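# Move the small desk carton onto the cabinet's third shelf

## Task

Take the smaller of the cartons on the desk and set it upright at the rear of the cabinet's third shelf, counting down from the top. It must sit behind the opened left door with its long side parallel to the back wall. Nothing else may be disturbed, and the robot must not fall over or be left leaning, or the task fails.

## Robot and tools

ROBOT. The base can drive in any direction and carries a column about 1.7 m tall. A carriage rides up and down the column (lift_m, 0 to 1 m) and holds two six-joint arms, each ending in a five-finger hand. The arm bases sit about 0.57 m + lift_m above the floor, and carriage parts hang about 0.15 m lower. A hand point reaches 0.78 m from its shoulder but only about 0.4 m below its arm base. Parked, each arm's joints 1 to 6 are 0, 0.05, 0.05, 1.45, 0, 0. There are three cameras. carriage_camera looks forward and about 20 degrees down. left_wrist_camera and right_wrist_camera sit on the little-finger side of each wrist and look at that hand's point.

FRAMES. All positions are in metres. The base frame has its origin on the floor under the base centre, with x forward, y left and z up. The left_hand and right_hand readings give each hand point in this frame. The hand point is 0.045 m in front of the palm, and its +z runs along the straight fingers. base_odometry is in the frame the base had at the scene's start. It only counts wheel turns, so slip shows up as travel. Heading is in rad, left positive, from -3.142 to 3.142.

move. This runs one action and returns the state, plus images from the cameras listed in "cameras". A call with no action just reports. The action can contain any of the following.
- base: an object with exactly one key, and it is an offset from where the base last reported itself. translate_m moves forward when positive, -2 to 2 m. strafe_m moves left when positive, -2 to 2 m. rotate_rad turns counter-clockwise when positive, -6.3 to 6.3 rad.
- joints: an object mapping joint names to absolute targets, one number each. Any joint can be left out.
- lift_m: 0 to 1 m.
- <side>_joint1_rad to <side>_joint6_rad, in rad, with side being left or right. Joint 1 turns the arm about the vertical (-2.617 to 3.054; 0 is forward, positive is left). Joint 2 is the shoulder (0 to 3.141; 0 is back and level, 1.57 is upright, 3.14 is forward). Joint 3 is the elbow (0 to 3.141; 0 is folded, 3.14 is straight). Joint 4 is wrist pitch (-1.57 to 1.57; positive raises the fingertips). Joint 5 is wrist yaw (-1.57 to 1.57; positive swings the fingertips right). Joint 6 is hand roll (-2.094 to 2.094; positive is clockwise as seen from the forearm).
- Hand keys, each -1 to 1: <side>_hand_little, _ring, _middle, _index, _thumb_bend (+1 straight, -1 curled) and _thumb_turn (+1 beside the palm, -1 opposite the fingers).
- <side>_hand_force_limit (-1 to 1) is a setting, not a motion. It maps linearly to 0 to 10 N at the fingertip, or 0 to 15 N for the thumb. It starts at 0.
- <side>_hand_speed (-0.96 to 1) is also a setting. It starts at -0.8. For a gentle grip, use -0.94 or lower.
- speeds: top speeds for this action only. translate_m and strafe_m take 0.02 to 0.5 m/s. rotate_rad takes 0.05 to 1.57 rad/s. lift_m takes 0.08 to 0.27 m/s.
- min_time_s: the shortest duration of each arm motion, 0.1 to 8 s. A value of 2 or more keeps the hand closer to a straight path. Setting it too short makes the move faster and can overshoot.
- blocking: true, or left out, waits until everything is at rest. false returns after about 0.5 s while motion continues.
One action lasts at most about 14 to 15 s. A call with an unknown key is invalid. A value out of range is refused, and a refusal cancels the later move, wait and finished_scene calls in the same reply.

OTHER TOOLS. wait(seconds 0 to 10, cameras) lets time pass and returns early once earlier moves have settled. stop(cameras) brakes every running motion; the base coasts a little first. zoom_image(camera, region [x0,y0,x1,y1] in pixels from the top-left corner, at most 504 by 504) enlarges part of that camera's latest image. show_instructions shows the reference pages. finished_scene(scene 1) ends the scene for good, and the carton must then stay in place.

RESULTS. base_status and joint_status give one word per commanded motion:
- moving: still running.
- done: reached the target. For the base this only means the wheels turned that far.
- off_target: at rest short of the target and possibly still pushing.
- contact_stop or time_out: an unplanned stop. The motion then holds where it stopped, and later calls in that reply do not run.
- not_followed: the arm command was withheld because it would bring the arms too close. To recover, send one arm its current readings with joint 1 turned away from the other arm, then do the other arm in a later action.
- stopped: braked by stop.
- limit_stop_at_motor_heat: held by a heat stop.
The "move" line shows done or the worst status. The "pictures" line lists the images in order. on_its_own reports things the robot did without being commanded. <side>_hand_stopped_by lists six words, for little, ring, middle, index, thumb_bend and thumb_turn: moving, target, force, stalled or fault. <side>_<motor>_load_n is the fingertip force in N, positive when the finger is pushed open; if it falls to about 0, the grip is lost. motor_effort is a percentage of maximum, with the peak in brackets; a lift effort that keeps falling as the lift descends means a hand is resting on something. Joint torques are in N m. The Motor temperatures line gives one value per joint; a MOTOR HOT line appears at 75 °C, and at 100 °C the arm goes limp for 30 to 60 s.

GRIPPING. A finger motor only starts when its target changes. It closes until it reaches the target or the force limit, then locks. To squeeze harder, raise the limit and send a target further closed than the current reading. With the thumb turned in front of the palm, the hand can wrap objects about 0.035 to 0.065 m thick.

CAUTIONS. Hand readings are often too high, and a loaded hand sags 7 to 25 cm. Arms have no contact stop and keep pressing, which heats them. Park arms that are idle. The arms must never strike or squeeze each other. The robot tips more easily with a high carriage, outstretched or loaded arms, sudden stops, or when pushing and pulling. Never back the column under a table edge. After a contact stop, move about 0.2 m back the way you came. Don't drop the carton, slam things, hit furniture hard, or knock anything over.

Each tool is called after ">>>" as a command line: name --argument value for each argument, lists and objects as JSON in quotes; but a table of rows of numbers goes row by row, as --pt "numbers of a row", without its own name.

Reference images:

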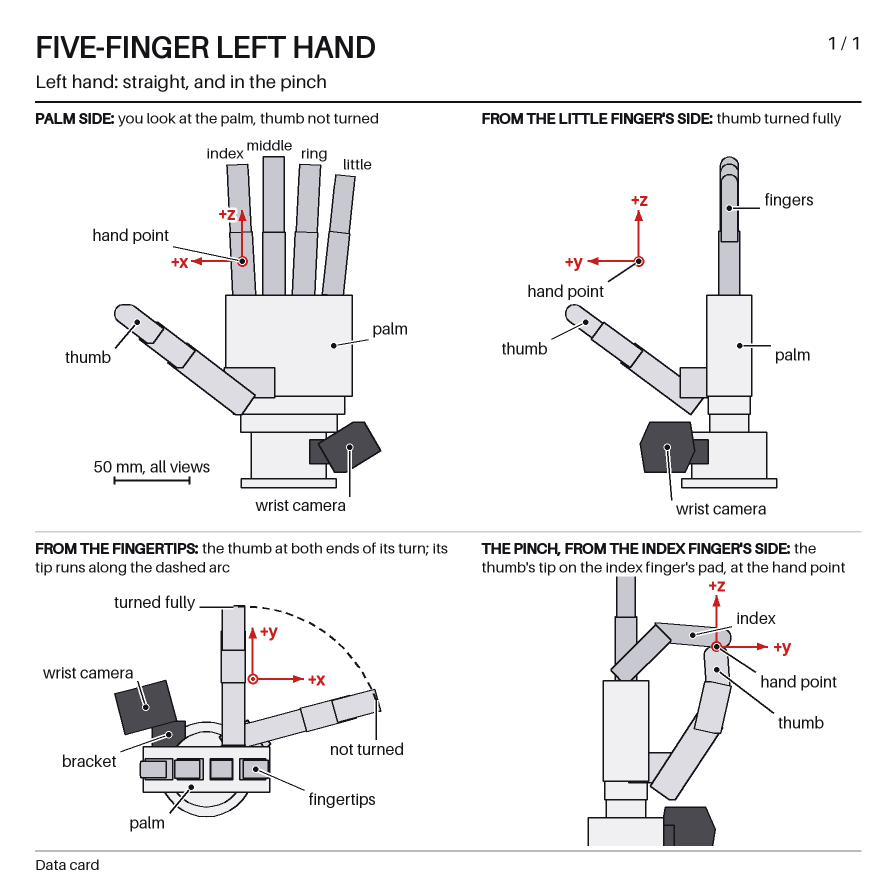

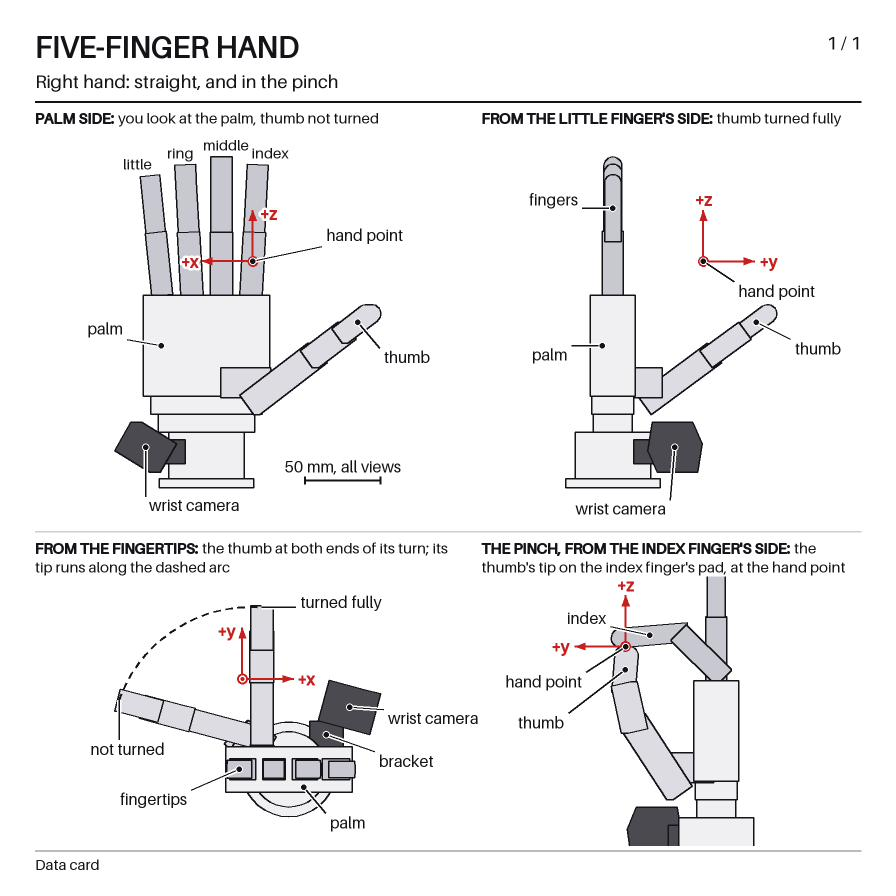

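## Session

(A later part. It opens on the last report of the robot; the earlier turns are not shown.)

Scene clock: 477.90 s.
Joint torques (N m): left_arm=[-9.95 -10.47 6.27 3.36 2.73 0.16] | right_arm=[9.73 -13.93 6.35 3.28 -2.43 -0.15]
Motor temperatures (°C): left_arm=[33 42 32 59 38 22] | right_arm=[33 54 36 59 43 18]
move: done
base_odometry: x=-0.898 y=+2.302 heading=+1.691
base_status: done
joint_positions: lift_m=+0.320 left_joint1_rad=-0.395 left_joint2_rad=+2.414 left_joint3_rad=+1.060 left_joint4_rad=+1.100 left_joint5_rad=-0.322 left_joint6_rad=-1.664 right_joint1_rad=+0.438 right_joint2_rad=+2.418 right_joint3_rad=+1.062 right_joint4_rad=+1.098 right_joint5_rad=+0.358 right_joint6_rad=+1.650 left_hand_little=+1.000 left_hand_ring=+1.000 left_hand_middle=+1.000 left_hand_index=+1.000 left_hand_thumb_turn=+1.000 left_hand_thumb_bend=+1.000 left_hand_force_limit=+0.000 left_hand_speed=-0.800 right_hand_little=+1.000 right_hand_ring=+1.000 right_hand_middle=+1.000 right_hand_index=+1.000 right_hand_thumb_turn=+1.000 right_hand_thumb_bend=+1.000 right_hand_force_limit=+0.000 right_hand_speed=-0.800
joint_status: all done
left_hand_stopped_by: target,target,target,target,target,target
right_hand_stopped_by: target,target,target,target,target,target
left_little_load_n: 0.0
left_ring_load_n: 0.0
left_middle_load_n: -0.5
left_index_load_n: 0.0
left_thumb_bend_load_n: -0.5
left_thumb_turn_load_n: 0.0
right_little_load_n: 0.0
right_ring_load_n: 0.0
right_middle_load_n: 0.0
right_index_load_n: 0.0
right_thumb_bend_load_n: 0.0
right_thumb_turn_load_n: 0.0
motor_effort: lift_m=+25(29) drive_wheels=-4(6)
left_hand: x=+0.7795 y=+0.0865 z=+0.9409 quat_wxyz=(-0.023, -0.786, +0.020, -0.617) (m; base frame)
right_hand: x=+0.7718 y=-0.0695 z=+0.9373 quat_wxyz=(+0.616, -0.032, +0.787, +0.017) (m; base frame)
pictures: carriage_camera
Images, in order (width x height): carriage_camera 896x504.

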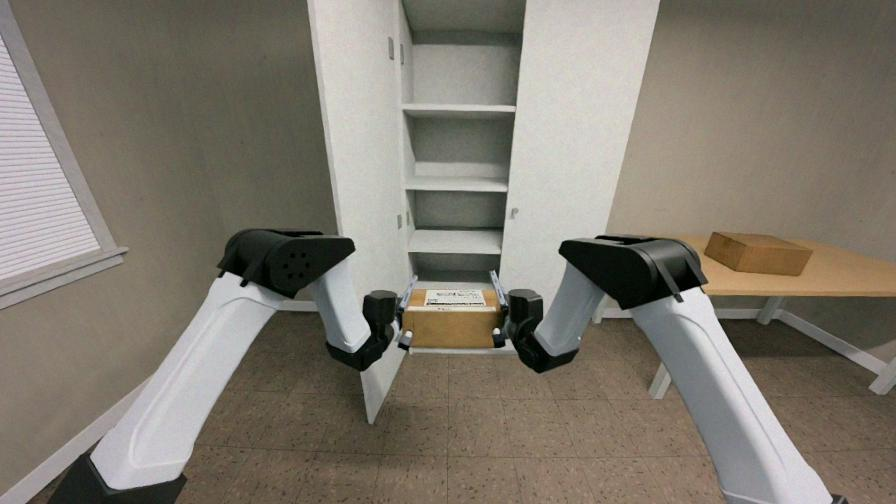

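>>> move --base '{"translate_m": 0.5}' --speeds '{"translate_m": 0.2}' --cameras '["carriage_camera"]'

>>> zoom_image --camera "carriage_camera" --region '[250, 0, 650, 400]'

Scene clock: 492.00 s.
Joint torques (N m): left_arm=[-9.94 -10.45 6.24 3.33 2.7 0.21] | right_arm=[9.76 -13.67 6.32 3.31 -2.43 -0.16]
Motor temperatures (°C): left_arm=[33 41 32 58 39 22] | right_arm=[34 52 36 62 44 18]
move: done
base_odometry: x=-0.959 y=+2.798 heading=+1.692
base_status: done
joint_positions: lift_m=+0.320 left_joint1_rad=-0.395 left_joint2_rad=+2.414 left_joint3_rad=+1.060 left_joint4_rad=+1.101 left_joint5_rad=-0.322 left_joint6_rad=-1.664 right_joint1_rad=+0.438 right_joint2_rad=+2.418 right_joint3_rad=+1.062 right_joint4_rad=+1.099 right_joint5_rad=+0.358 right_joint6_rad=+1.650 left_hand_little=+1.000 left_hand_ring=+1.000 left_hand_middle=+1.000 left_hand_index=+1.000 left_hand_thumb_turn=+1.000 left_hand_thumb_bend=+1.000 left_hand_force_limit=+0.000 left_hand_speed=-0.800 right_hand_little=+1.000 right_hand_ring=+1.000 right_hand_middle=+1.000 right_hand_index=+1.000 right_hand_thumb_turn=+1.000 right_hand_thumb_bend=+1.000 right_hand_force_limit=+0.000 right_hand_speed=-0.800
joint_status: not commanded
left_hand_stopped_by: target,target,target,target,target,target
right_hand_stopped_by: target,target,target,target,target,target
left_little_load_n: 0.0
left_ring_load_n: 0.0
left_middle_load_n: 0.0
left_index_load_n: 0.0
left_thumb_bend_load_n: -0.5
left_thumb_turn_load_n: 0.0
right_little_load_n: 0.0
right_ring_load_n: 0.0
right_middle_load_n: 0.0
right_index_load_n: 0.0
right_thumb_bend_load_n: 0.0
right_thumb_turn_load_n: 0.0
motor_effort: lift_m=+25(26) drive_wheels=-6(8)
left_hand: x=+0.7795 y=+0.0865 z=+0.9412 quat_wxyz=(-0.023, -0.786, +0.020, -0.617) (m; base frame)
right_hand: x=+0.7718 y=-0.0695 z=+0.9376 quat_wxyz=(+0.617, -0.032, +0.786, +0.017) (m; base frame)
pictures: carriage_camera
Images, in order (width x height): carriage_camera 896x504.

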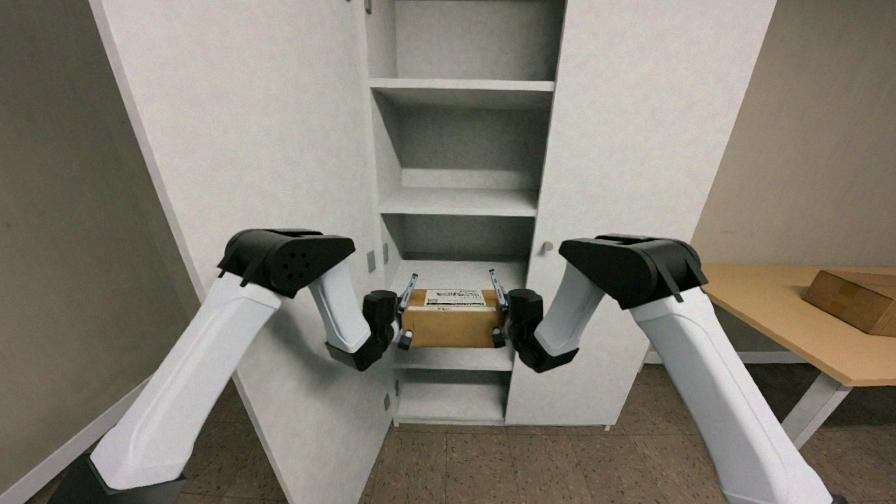

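Scaled by 1.260 from the camera's 896x504 image, which has a finer 1280x720 frame.

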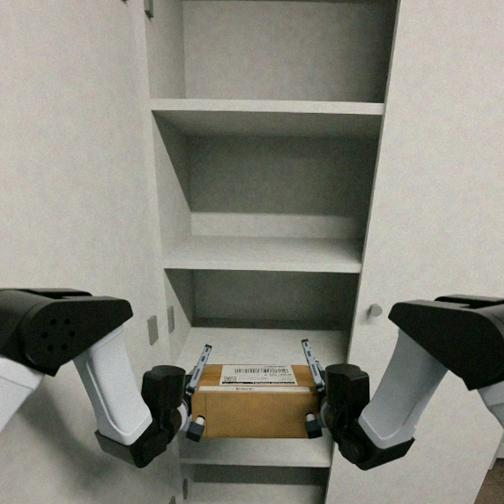

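>>> move --base '{"strafe_m": -0.04}' --joints '{"lift_m": 0.295}' --speeds '{"strafe_m": 0.1, "lift_m": 0.1}' --cameras '[]'

>>> move --base '{"translate_m": 0.15}' --speeds '{"translate_m": 0.1}' --cameras '["all"]'

>>> zoom_image --camera "carriage_camera" --region '[300, 150, 620, 450]'

Scene clock: 511.63 s.
Joint torques (N m): left_arm=[-10.14 -10.65 6.06 3.29 2.72 0.14] | right_arm=[9.91 -13.89 6.52 3.32 -2.41 -0.13]
Motor temperatures (°C): left_arm=[34 41 32 58 40 22] | right_arm=[34 51 36 64 45 18]
move: done
base_odometry: x=-0.919 y=+2.803 heading=+1.692
base_status: done
joint_positions: lift_m=+0.295 left_joint1_rad=-0.395 left_joint2_rad=+2.414 left_joint3_rad=+1.060 left_joint4_rad=+1.101 left_joint5_rad=-0.323 left_joint6_rad=-1.665 right_joint1_rad=+0.438 right_joint2_rad=+2.419 right_joint3_rad=+1.062 right_joint4_rad=+1.098 right_joint5_rad=+0.358 right_joint6_rad=+1.650 left_hand_little=+1.000 left_hand_ring=+1.000 left_hand_middle=+1.000 left_hand_index=+1.000 left_hand_thumb_turn=+1.000 left_hand_thumb_bend=+1.000 left_hand_force_limit=+0.000 left_hand_speed=-0.800 right_hand_little=+1.000 right_hand_ring=+1.000 right_hand_middle=+1.000 right_hand_index=+1.000 right_hand_thumb_turn=+1.000 right_hand_thumb_bend=+1.000 right_hand_force_limit=+0.000 right_hand_speed=-0.800
joint_status: all done
left_hand_stopped_by: target,target,target,target,target,target
right_hand_stopped_by: target,target,target,target,target,target
left_little_load_n: 0.0
left_ring_load_n: 0.0
left_middle_load_n: 0.0
left_index_load_n: 0.0
left_thumb_bend_load_n: -0.5
left_thumb_turn_load_n: 0.0
right_little_load_n: 0.0
right_ring_load_n: 0.0
right_middle_load_n: 0.0
right_index_load_n: 0.0
right_thumb_bend_load_n: 0.0
right_thumb_turn_load_n: 0.0
motor_effort: lift_m=+25(25) drive_wheels=-4(7)
left_hand: x=+0.7796 y=+0.0867 z=+0.9161 quat_wxyz=(-0.023, -0.786, +0.020, -0.617) (m; base frame)
right_hand: x=+0.7716 y=-0.0692 z=+0.9120 quat_wxyz=(+0.616, -0.032, +0.787, +0.017) (m; base frame)
pictures: none
No camera images: "cameras" was empty.

Scene clock: 513.83 s.
Joint torques (N m): left_arm=[-9.94 -10.82 6.15 3.32 2.75 0.2] | right_arm=[9.8 -13.96 6.35 3.29 -2.38 -0.15]
Motor temperatures (°C): left_arm=[34 41 32 58 40 22] | right_arm=[34 51 36 64 45 18]
move: done
base_odometry: x=-0.937 y=+2.952 heading=+1.692
base_status: done
joint_positions: lift_m=+0.295 left_joint1_rad=-0.395 left_joint2_rad=+2.414 left_joint3_rad=+1.060 left_joint4_rad=+1.101 left_joint5_rad=-0.323 left_joint6_rad=-1.665 right_joint1_rad=+0.438 right_joint2_rad=+2.419 right_joint3_rad=+1.062 right_joint4_rad=+1.099 right_joint5_rad=+0.358 right_joint6_rad=+1.650 left_hand_little=+1.000 left_hand_ring=+1.000 left_hand_middle=+1.000 left_hand_index=+1.000 left_hand_thumb_turn=+1.000 left_hand_thumb_bend=+1.000 left_hand_force_limit=+0.000 left_hand_speed=-0.800 right_hand_little=+1.000 right_hand_ring=+1.000 right_hand_middle=+1.000 right_hand_index=+1.000 right_hand_thumb_turn=+1.000 right_hand_thumb_bend=+1.000 right_hand_force_limit=+0.000 right_hand_speed=-0.800
joint_status: not commanded
left_hand_stopped_by: target,target,target,target,target,target
right_hand_stopped_by: target,target,target,target,target,target
left_little_load_n: 0.0
left_ring_load_n: 0.0
left_middle_load_n: 0.0
left_index_load_n: 0.0
left_thumb_bend_load_n: 0.0
left_thumb_turn_load_n: 0.0
right_little_load_n: 0.0
right_ring_load_n: 0.0
right_middle_load_n: 0.0
right_index_load_n: 0.0
right_thumb_bend_load_n: 0.0
right_thumb_turn_load_n: 0.0
motor_effort: lift_m=+23(26) drive_wheels=-5(8)
left_hand: x=+0.7796 y=+0.0867 z=+0.9161 quat_wxyz=(-0.023, -0.786, +0.020, -0.617) (m; base frame)
right_hand: x=+0.7717 y=-0.0692 z=+0.9122 quat_wxyz=(+0.616, -0.032, +0.787, +0.017) (m; base frame)
pictures: carriage_camera, left_wrist_camera, right_wrist_camera
Images, in order (width x height): carriage_camera 896x504, left_wrist_camera 896x504, right_wrist_camera 896x504.

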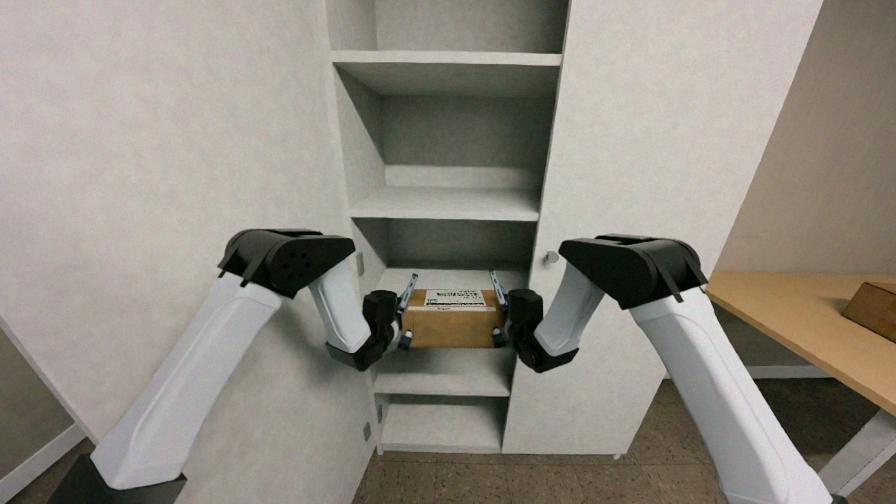

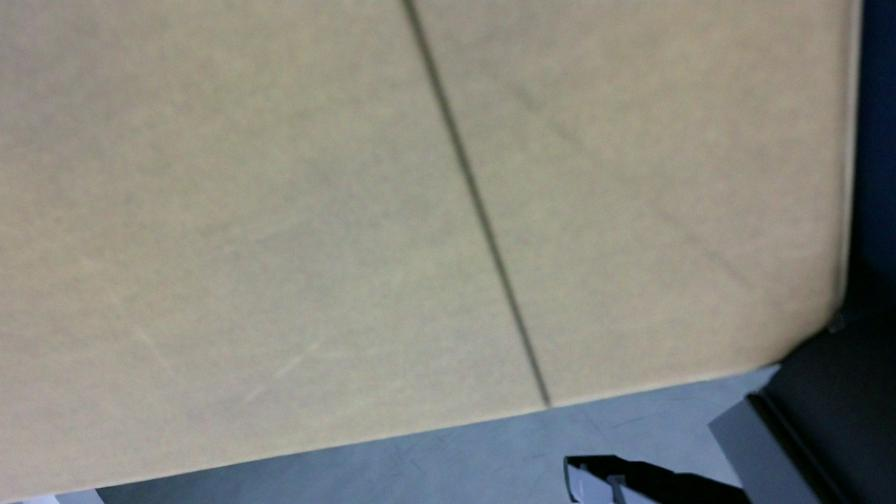

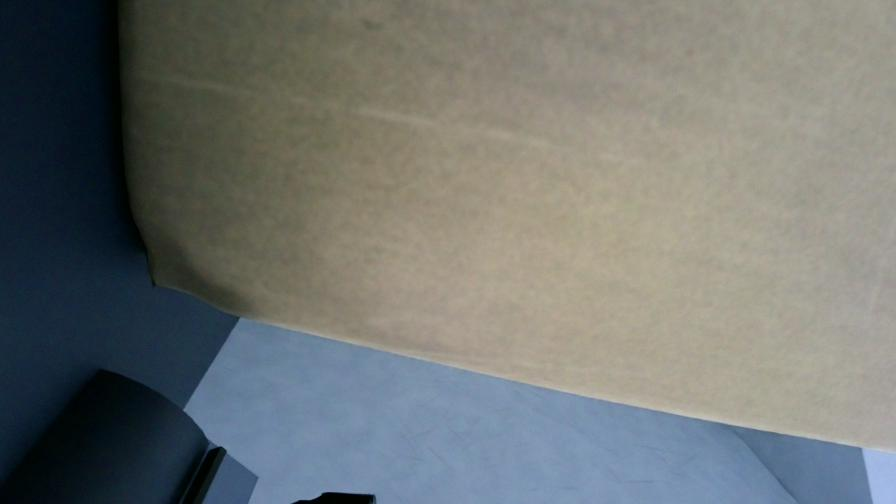

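Scaled by 1.575 from the camera's 896x504 image, which has a finer 1280x720 frame.

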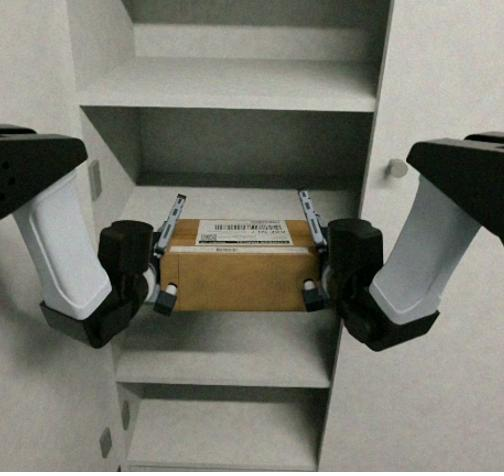

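>>> move --base '{"translate_m": 0.12}' --speeds '{"translate_m": 0.1}' --cameras '["all"]'

>>> zoom_image --camera "carriage_camera" --region '[300, 150, 620, 450]'

Scene clock: 522.67 s.
Joint torques (N m): left_arm=[-10.44 -2.7 8.76 0.28 2.87 0.18] | right_arm=[10.74 -4.23 8.44 0.79 -2.69 -0.11]
Motor temperatures (°C): left_arm=[34 40 32 57 41 22] | right_arm=[34 50 36 64 46 18]
move: done
base_odometry: x=-0.951 y=+3.071 heading=+1.692
base_status: done
joint_positions: lift_m=+0.296 left_joint1_rad=-0.389 left_joint2_rad=+2.323 left_joint3_rad=+1.034 left_joint4_rad=+1.387 left_joint5_rad=-0.328 left_joint6_rad=-1.661 right_joint1_rad=+0.428 right_joint2_rad=+2.326 right_joint3_rad=+1.044 right_joint4_rad=+1.325 right_joint5_rad=+0.379 right_joint6_rad=+1.650 left_hand_little=+1.000 left_hand_ring=+1.000 left_hand_middle=+1.000 left_hand_index=+1.000 left_hand_thumb_turn=+1.000 left_hand_thumb_bend=+1.000 left_hand_force_limit=+0.000 left_hand_speed=-0.800 right_hand_little=+1.000 right_hand_ring=+1.000 right_hand_middle=+1.000 right_hand_index=+1.000 right_hand_thumb_turn=+1.000 right_hand_thumb_bend=+1.000 right_hand_force_limit=+0.000 right_hand_speed=-0.800
joint_status: not commanded
left_hand_stopped_by: target,target,target,target,target,target
right_hand_stopped_by: target,target,target,target,target,target
left_little_load_n: 0.0
left_ring_load_n: 0.0
left_middle_load_n: 0.0
left_index_load_n: 0.0
left_thumb_bend_load_n: 0.0
left_thumb_turn_load_n: 0.0
right_little_load_n: 0.0
right_ring_load_n: 0.0
right_middle_load_n: 0.0
right_index_load_n: 0.0
right_thumb_bend_load_n: 0.0
right_thumb_turn_load_n: 0.0
motor_effort: lift_m=+17(26) drive_wheels=+3(29)
left_hand: x=+0.7742 y=+0.0938 z=+1.0380 quat_wxyz=(-0.067, -0.673, -0.021, -0.736) (m; base frame)
right_hand: x=+0.7738 y=-0.0796 z=+1.0234 quat_wxyz=(+0.719, +0.016, +0.692, +0.052) (m; base frame)
pictures: carriage_camera, left_wrist_camera, right_wrist_camera
Images, in order (width x height): carriage_camera 896x504, left_wrist_camera 896x504, right_wrist_camera 896x504.

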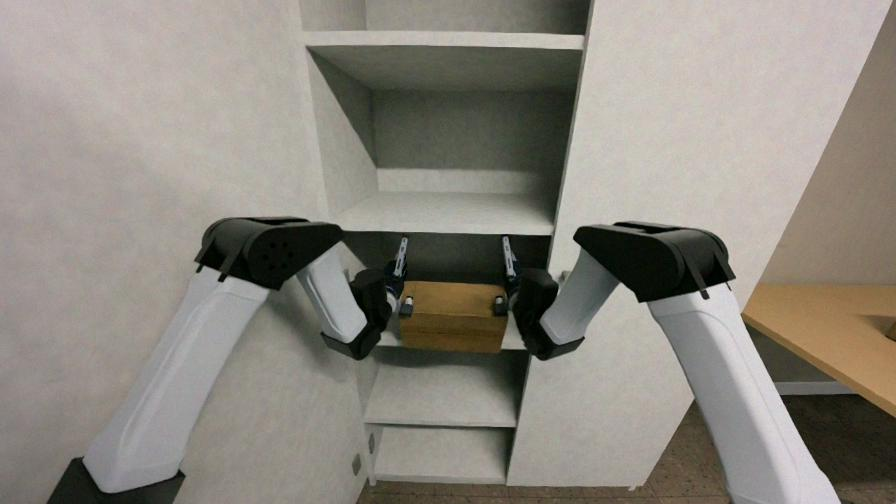

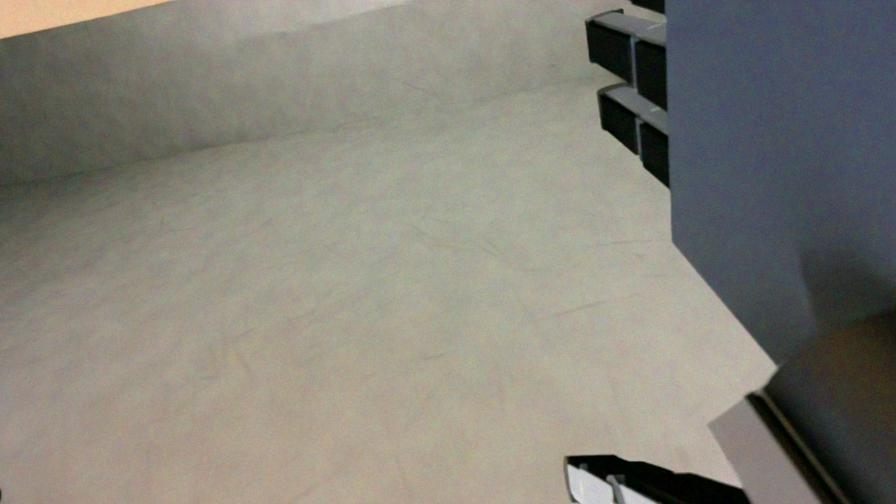

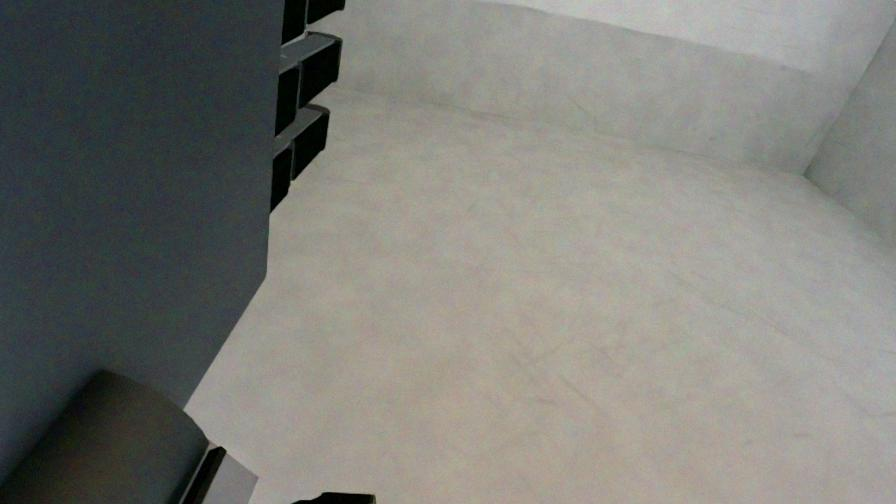

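Scaled by 1.575 from the camera's 896x504 image, which has a finer 1280x720 frame.

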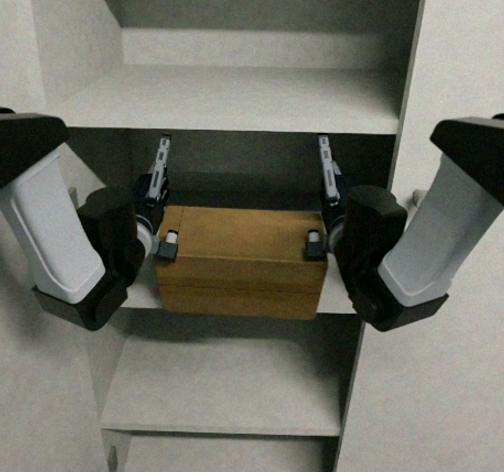

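>>> zoom_image --camera "carriage_camera" --region '[370, 220, 550, 380]'

>>> zoom_image --camera "left_wrist_camera" --region '[0, 0, 504, 300]'

Scaled by 2.800 from the camera's 896x504 image, which has a finer 1280x720 frame.

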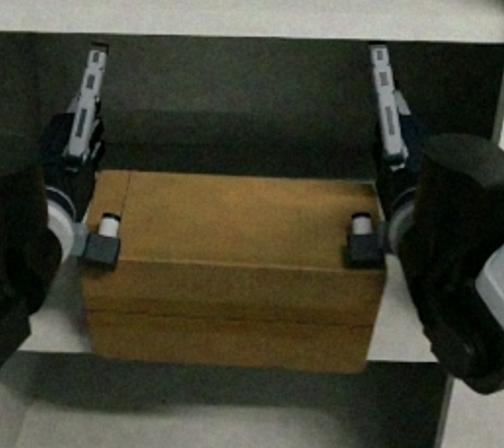

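Scaled by 1.000.

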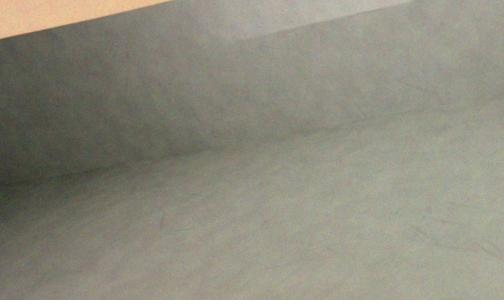

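>>> move --joints '{"left_joint2_rad": 2.33, "left_joint3_rad": 1.04, "left_joint4_rad": 1.4, "right_joint2_rad": 2.33, "right_joint3_rad": 1.05, "right_joint4_rad": 1.36, "lift_m": 0.33}' --speeds '{"lift_m": 0.08}' --min_time_s 1.0 --cameras '["carriage_camera", "left_wrist_camera"]'

>>> zoom_image --camera "carriage_camera" --region '[370, 200, 550, 380]'

Scene clock: 619.50 s.
Joint torques (N m): left_arm=[-10.11 -11.44 5.5 2.88 2.83 -0.55] | right_arm=[10.3 -15.31 5.81 3.06 -2.5 0.45]
Motor temperatures (°C): left_arm=[36 31 39 40 47 22] | right_arm=[38 37 40 40 57 18]
move: off_target
base_odometry: x=-0.951 y=+3.071 heading=+1.692
base_status: not commanded
joint_positions: lift_m=+0.330 left_joint1_rad=-0.395 left_joint2_rad=+2.355 left_joint3_rad=+1.031 left_joint4_rad=+1.343 left_joint5_rad=-0.326 left_joint6_rad=-1.592 right_joint1_rad=+0.432 right_joint2_rad=+2.364 right_joint3_rad=+1.041 right_joint4_rad=+1.285 right_joint5_rad=+0.365 right_joint6_rad=+1.598 left_hand_little=+1.000 left_hand_ring=+1.000 left_hand_middle=+1.000 left_hand_index=+1.000 left_hand_thumb_turn=+1.000 left_hand_thumb_bend=+1.000 left_hand_force_limit=+0.000 left_hand_speed=-0.800 right_hand_little=+1.000 right_hand_ring=+1.000 right_hand_middle=+1.000 right_hand_index=+1.000 right_hand_thumb_turn=+1.000 right_hand_thumb_bend=+1.000 right_hand_force_limit=+0.000 right_hand_speed=-0.800
joint_status: left_joint4_rad off_target (ended at +1.343, target +1.400); right_joint4_rad off_target (ended at +1.285, target +1.360); the others done
left_hand_stopped_by: target,target,target,target,target,target
right_hand_stopped_by: target,target,target,target,target,target
left_little_load_n: 0.0
left_ring_load_n: 0.0
left_middle_load_n: 0.0
left_index_load_n: 0.0
left_thumb_bend_load_n: 0.0
left_thumb_turn_load_n: 0.0
right_little_load_n: 0.0
right_ring_load_n: 0.0
right_middle_load_n: 0.0
right_index_load_n: 0.0
right_thumb_bend_load_n: 0.0
right_thumb_turn_load_n: 0.0
motor_effort: lift_m=+24(28) drive_wheels=+0(3)
left_hand: x=+0.7751 y=+0.0872 z=+1.0369 quat_wxyz=(-0.034, -0.701, +0.014, -0.713) (m; base frame)
right_hand: x=+0.7725 y=-0.0723 z=+1.0197 quat_wxyz=(+0.694, -0.019, +0.719, +0.028) (m; base frame)
pictures: carriage_camera, left_wrist_camera
Images, in order (width x height): carriage_camera 896x504, left_wrist_camera 896x504.

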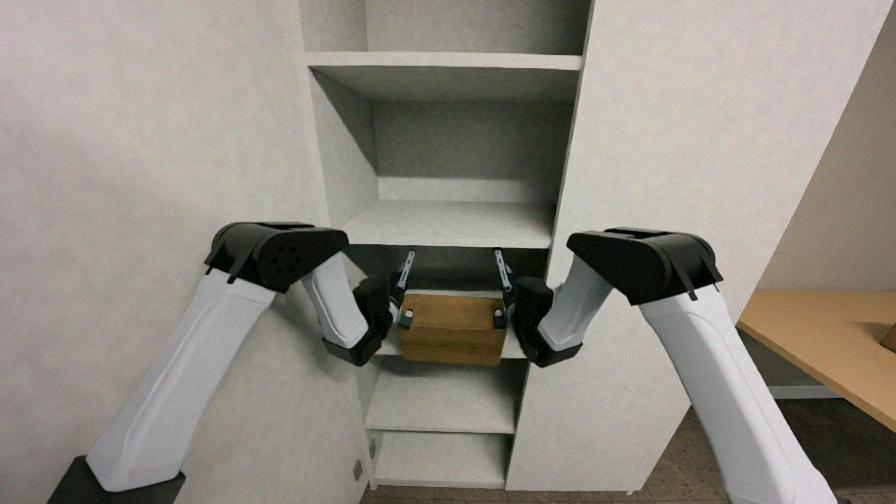

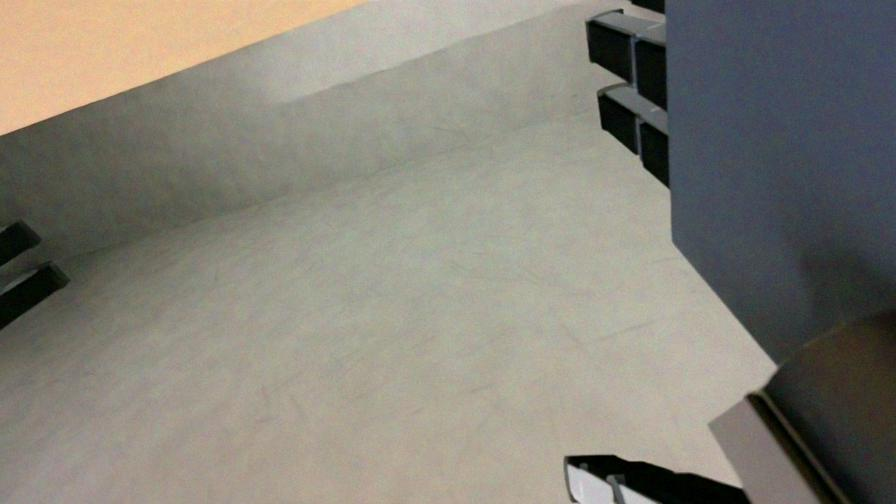

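Scaled by 2.800 from the camera's 896x504 image, which has a finer 1280x720 frame.

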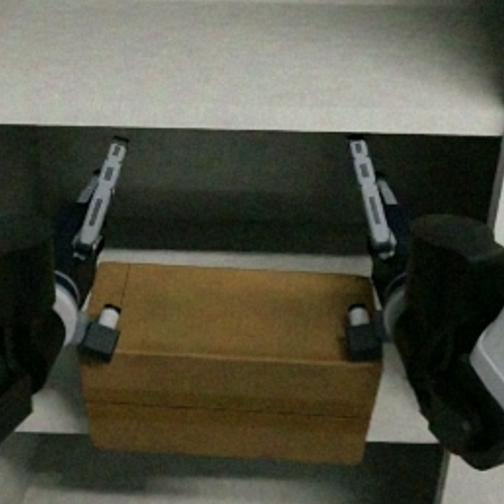

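>>> move --base '{"translate_m": -0.35}' --speeds '{"translate_m": 0.15}' --cameras '["all"]'

>>> zoom_image --camera "carriage_camera" --region '[370, 220, 550, 400]'

Scene clock: 627.17 s.
Joint torques (N m): left_arm=[-10 -11.51 6.35 3.42 2.81 -0.56] | right_arm=[10.06 -15.3 5.59 2.98 -2.49 0.45]
Motor temperatures (°C): left_arm=[36 35 37 43 47 22] | right_arm=[38 40 40 43 57 18]
move: done
base_odometry: x=-0.909 y=+2.724 heading=+1.693
base_status: done
joint_positions: lift_m=+0.330 left_joint1_rad=-0.396 left_joint2_rad=+2.355 left_joint3_rad=+1.021 left_joint4_rad=+1.295 left_joint5_rad=-0.325 left_joint6_rad=-1.591 right_joint1_rad=+0.434 right_joint2_rad=+2.364 right_joint3_rad=+1.041 right_joint4_rad=+1.289 right_joint5_rad=+0.358 right_joint6_rad=+1.597 left_hand_little=+1.000 left_hand_ring=+1.000 left_hand_middle=+1.000 left_hand_index=+1.000 left_hand_thumb_turn=+1.000 left_hand_thumb_bend=+1.000 left_hand_force_limit=+0.000 left_hand_speed=-0.800 right_hand_little=+1.000 right_hand_ring=+1.000 right_hand_middle=+1.000 right_hand_index=+1.000 right_hand_thumb_turn=+1.000 right_hand_thumb_bend=+1.000 right_hand_force_limit=+0.000 right_hand_speed=-0.800
joint_status: not commanded
left_hand_stopped_by: target,target,target,target,target,target
right_hand_stopped_by: target,target,target,target,target,target
left_little_load_n: 0.0
left_ring_load_n: 0.0
left_middle_load_n: 0.0
left_index_load_n: 0.0
left_thumb_bend_load_n: 0.0
left_thumb_turn_load_n: 0.0
right_little_load_n: 0.0
right_ring_load_n: 0.0
right_middle_load_n: -0.5
right_index_load_n: 0.0
right_thumb_bend_load_n: 0.0
right_thumb_turn_load_n: 0.0
motor_effort: lift_m=+24(25) drive_wheels=-6(10)
left_hand: x=+0.7743 y=+0.0865 z=+1.0198 quat_wxyz=(-0.027, -0.720, +0.023, -0.694) (m; base frame)
right_hand: x=+0.7714 y=-0.0701 z=+1.0208 quat_wxyz=(+0.695, -0.022, +0.718, +0.031) (m; base frame)
pictures: carriage_camera, left_wrist_camera, right_wrist_camera
Images, in order (width x height): carriage_camera 896x504, left_wrist_camera 896x504, right_wrist_camera 896x504.

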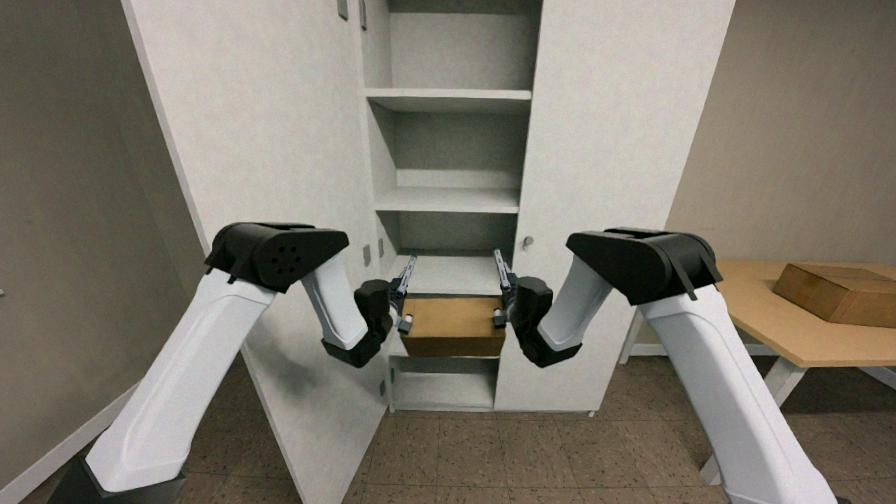

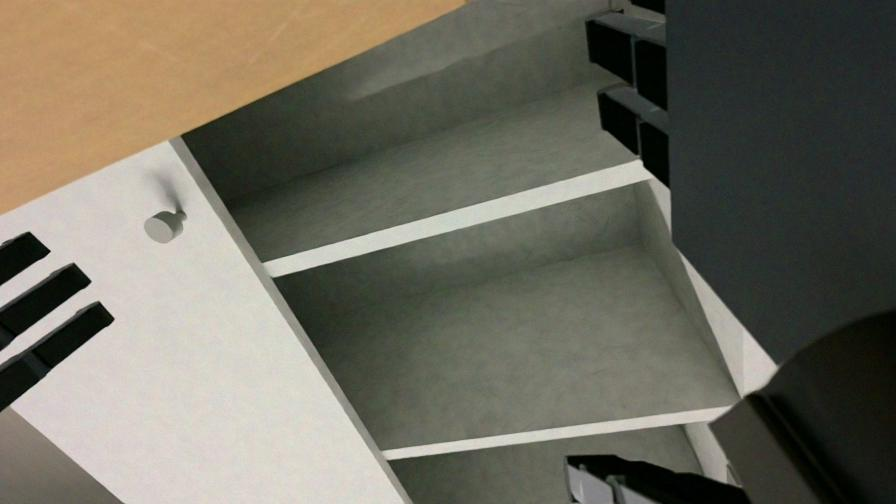

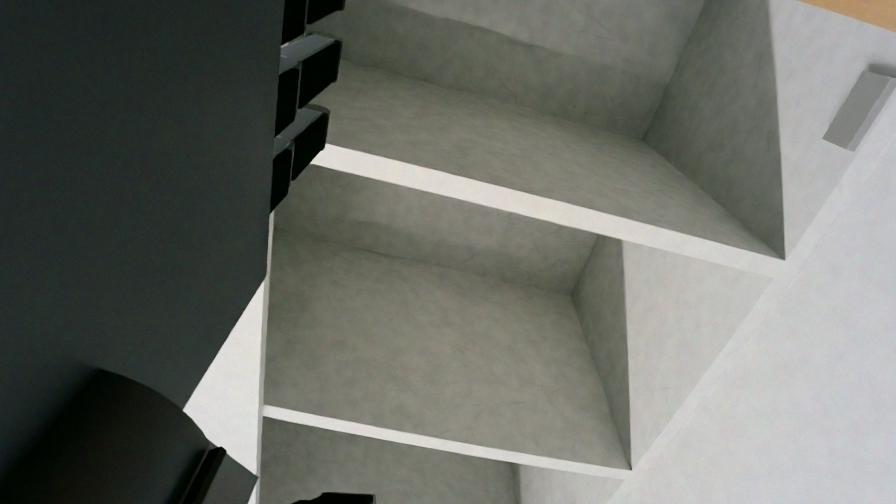

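Scaled by 2.800 from the camera's 896x504 image, which has a finer 1280x720 frame.

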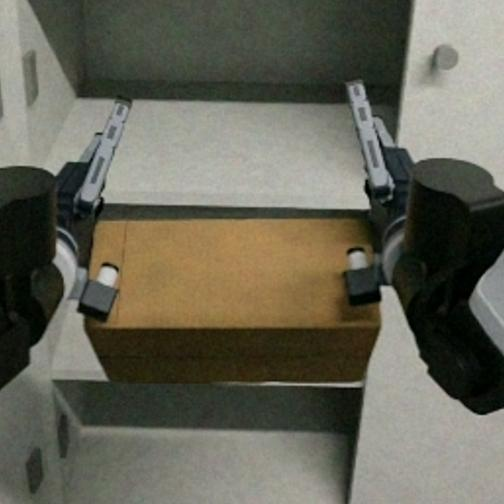

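>>> move --joints '{"lift_m": 0.345, "left_hand_speed": 0.0, "right_hand_speed": 0.0, "left_hand_thumb_turn": -1.0, "right_hand_thumb_turn": -1.0}' --base '{"translate_m": 0.3}' --speeds '{"translate_m": 0.12, "lift_m": 0.08}' --cameras '["carriage_camera"]'

>>> zoom_image --camera "carriage_camera" --region '[320, 190, 600, 400]'

Scene clock: 660.57 s.
Joint torques (N m): left_arm=[-9.72 -11.34 6.74 3.6 2.76 -0.55] | right_arm=[10.11 -15.32 6.12 2.84 -2.43 0.49]
Motor temperatures (°C): left_arm=[36 44 35 52 48 22] | right_arm=[38 47 39 47 58 19]
move: done
base_odometry: x=-0.946 y=+3.021 heading=+1.694
base_status: done
joint_positions: lift_m=+0.345 left_joint1_rad=-0.397 left_joint2_rad=+2.355 left_joint3_rad=+1.015 left_joint4_rad=+1.282 left_joint5_rad=-0.324 left_joint6_rad=-1.591 right_joint1_rad=+0.436 right_joint2_rad=+2.364 right_joint3_rad=+1.037 right_joint4_rad=+1.301 right_joint5_rad=+0.358 right_joint6_rad=+1.595 left_hand_little=+1.000 left_hand_ring=+1.000 left_hand_middle=+1.000 left_hand_index=+1.000 left_hand_thumb_turn=-1.000 left_hand_thumb_bend=+1.000 left_hand_force_limit=+0.000 left_hand_speed=+0.000 right_hand_little=+1.000 right_hand_ring=+1.000 right_hand_middle=+1.000 right_hand_index=+1.000 right_hand_thumb_turn=-1.000 right_hand_thumb_bend=+1.000 right_hand_force_limit=+0.000 right_hand_speed=+0.000
joint_status: all done
left_hand_stopped_by: target,target,target,target,target,target
right_hand_stopped_by: target,target,target,target,target,target
left_little_load_n: 0.0
left_ring_load_n: 0.0
left_middle_load_n: 0.0
left_index_load_n: 0.0
left_thumb_bend_load_n: 0.0
left_thumb_turn_load_n: -0.5
right_little_load_n: 0.0
right_ring_load_n: 0.0
right_middle_load_n: 0.0
right_index_load_n: 0.0
right_thumb_bend_load_n: 0.0
right_thumb_turn_load_n: 0.0
motor_effort: lift_m=+24(30) drive_wheels=-7(11)
left_hand: x=+0.7731 y=+0.0858 z=+1.0288 quat_wxyz=(-0.025, -0.726, +0.026, -0.687) (m; base frame)
right_hand: x=+0.7699 y=-0.0694 z=+1.0373 quat_wxyz=(+0.697, -0.023, +0.716, +0.032) (m; base frame)
pictures: carriage_camera
Images, in order (width x height): carriage_camera 896x504.

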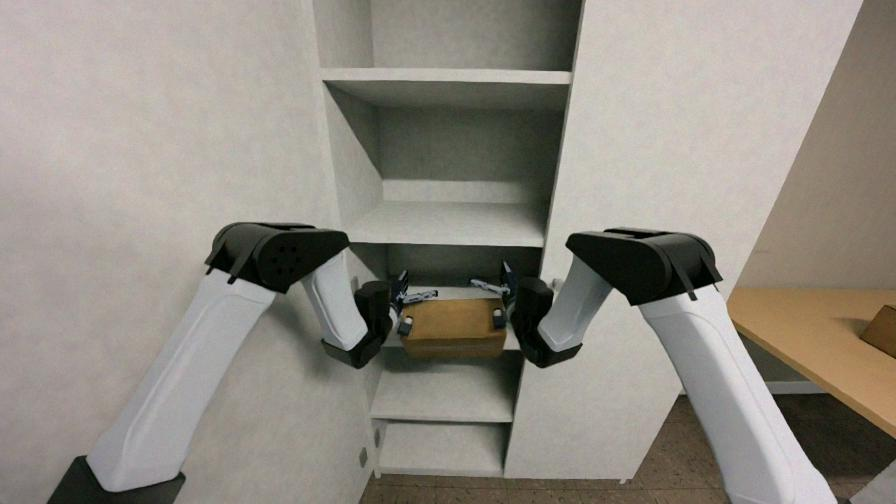

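Scaled by 1.800 from the camera's 896x504 image, which has a finer 1280x720 frame.

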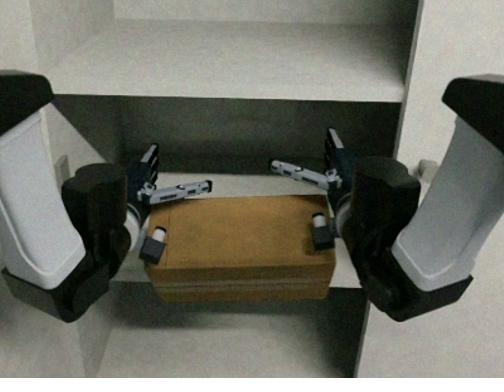

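>>> move --base '{"translate_m": 0.12}' --speeds '{"translate_m": 0.1}' --cameras '["all"]'

>>> zoom_image --camera "carriage_camera" --region '[320, 190, 600, 400]'

Scene clock: 666.30 s.
Joint torques (N m): left_arm=[-9.84 -11.26 6.79 3.1 2.74 -0.56] | right_arm=[9.96 -15.19 6.02 2.93 -2.6 0.49]
Motor temperatures (°C): left_arm=[36 45 34 53 49 22] | right_arm=[38 48 39 48 59 19]
move: done
base_odometry: x=-0.961 y=+3.140 heading=+1.695
base_status: done
joint_positions: lift_m=+0.345 left_joint1_rad=-0.398 left_joint2_rad=+2.355 left_joint3_rad=+1.015 left_joint4_rad=+1.331 left_joint5_rad=-0.322 left_joint6_rad=-1.591 right_joint1_rad=+0.436 right_joint2_rad=+2.364 right_joint3_rad=+1.037 right_joint4_rad=+1.293 right_joint5_rad=+0.372 right_joint6_rad=+1.594 left_hand_little=+1.000 left_hand_ring=+1.000 left_hand_middle=+1.000 left_hand_index=+1.000 left_hand_thumb_turn=-1.000 left_hand_thumb_bend=+1.000 left_hand_force_limit=+0.000 left_hand_speed=+0.000 right_hand_little=+1.000 right_hand_ring=+1.000 right_hand_middle=+1.000 right_hand_index=+1.000 right_hand_thumb_turn=-1.000 right_hand_thumb_bend=+1.000 right_hand_force_limit=+0.000 right_hand_speed=+0.000
joint_status: not commanded
left_hand_stopped_by: target,target,target,target,target,target
right_hand_stopped_by: target,target,target,target,target,target
left_little_load_n: 0.0
left_ring_load_n: -0.5
left_middle_load_n: 0.0
left_index_load_n: 0.0
left_thumb_bend_load_n: 0.0
left_thumb_turn_load_n: 0.0
right_little_load_n: 0.0
right_ring_load_n: 0.0
right_middle_load_n: 0.0
right_index_load_n: 0.0
right_thumb_bend_load_n: 0.0
right_thumb_turn_load_n: -0.5
on_its_own: left_joint4_rad moved +0.050 toward your old target +1.400
motor_effort: lift_m=+23(25) drive_wheels=-7(10)
left_hand: x=+0.7716 y=+0.0856 z=+1.0423 quat_wxyz=(-0.033, -0.710, +0.021, -0.703) (m; base frame)
right_hand: x=+0.7711 y=-0.0719 z=+1.0350 quat_wxyz=(+0.695, -0.019, +0.718, +0.026) (m; base frame)
pictures: carriage_camera, left_wrist_camera, right_wrist_camera
Images, in order (width x height): carriage_camera 896x504, left_wrist_camera 896x504, right_wrist_camera 896x504.

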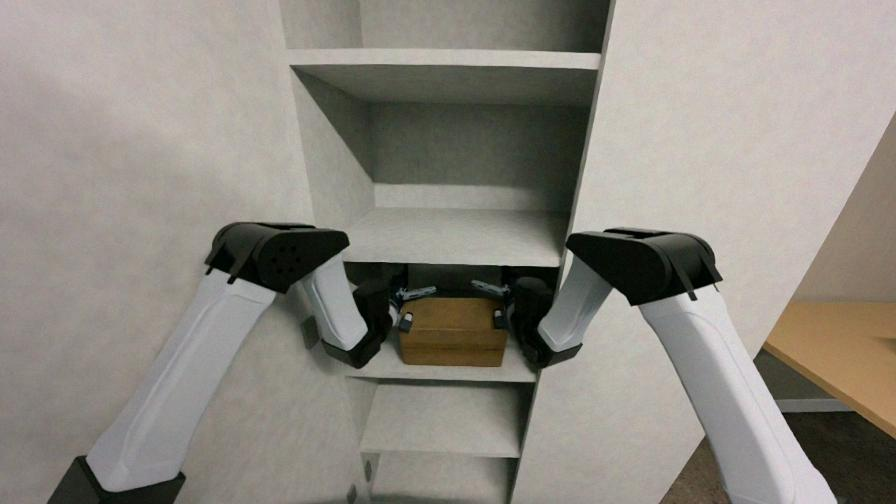

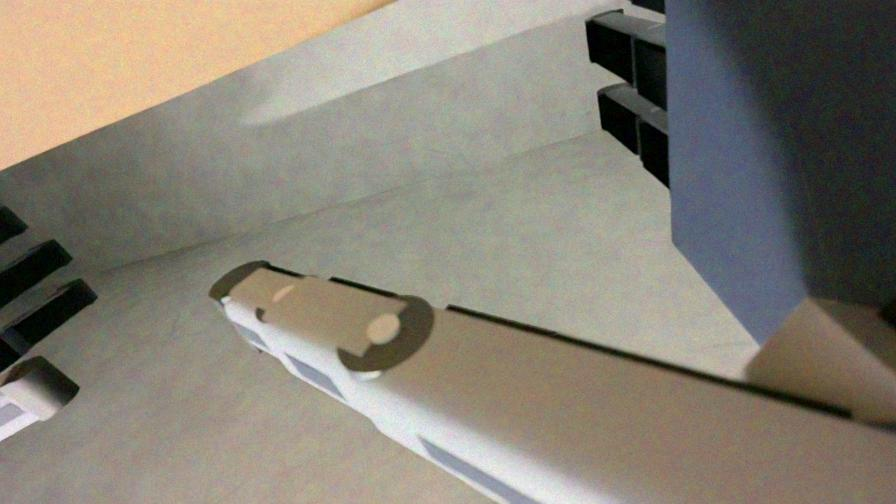

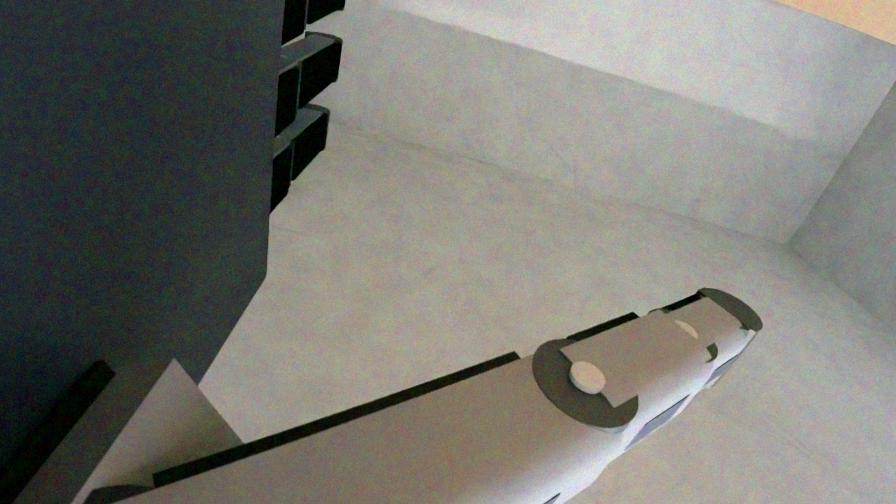

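Scaled by 1.800 from the camera's 896x504 image, which has a finer 1280x720 frame.

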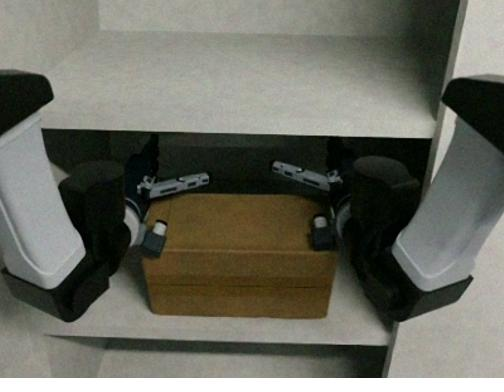

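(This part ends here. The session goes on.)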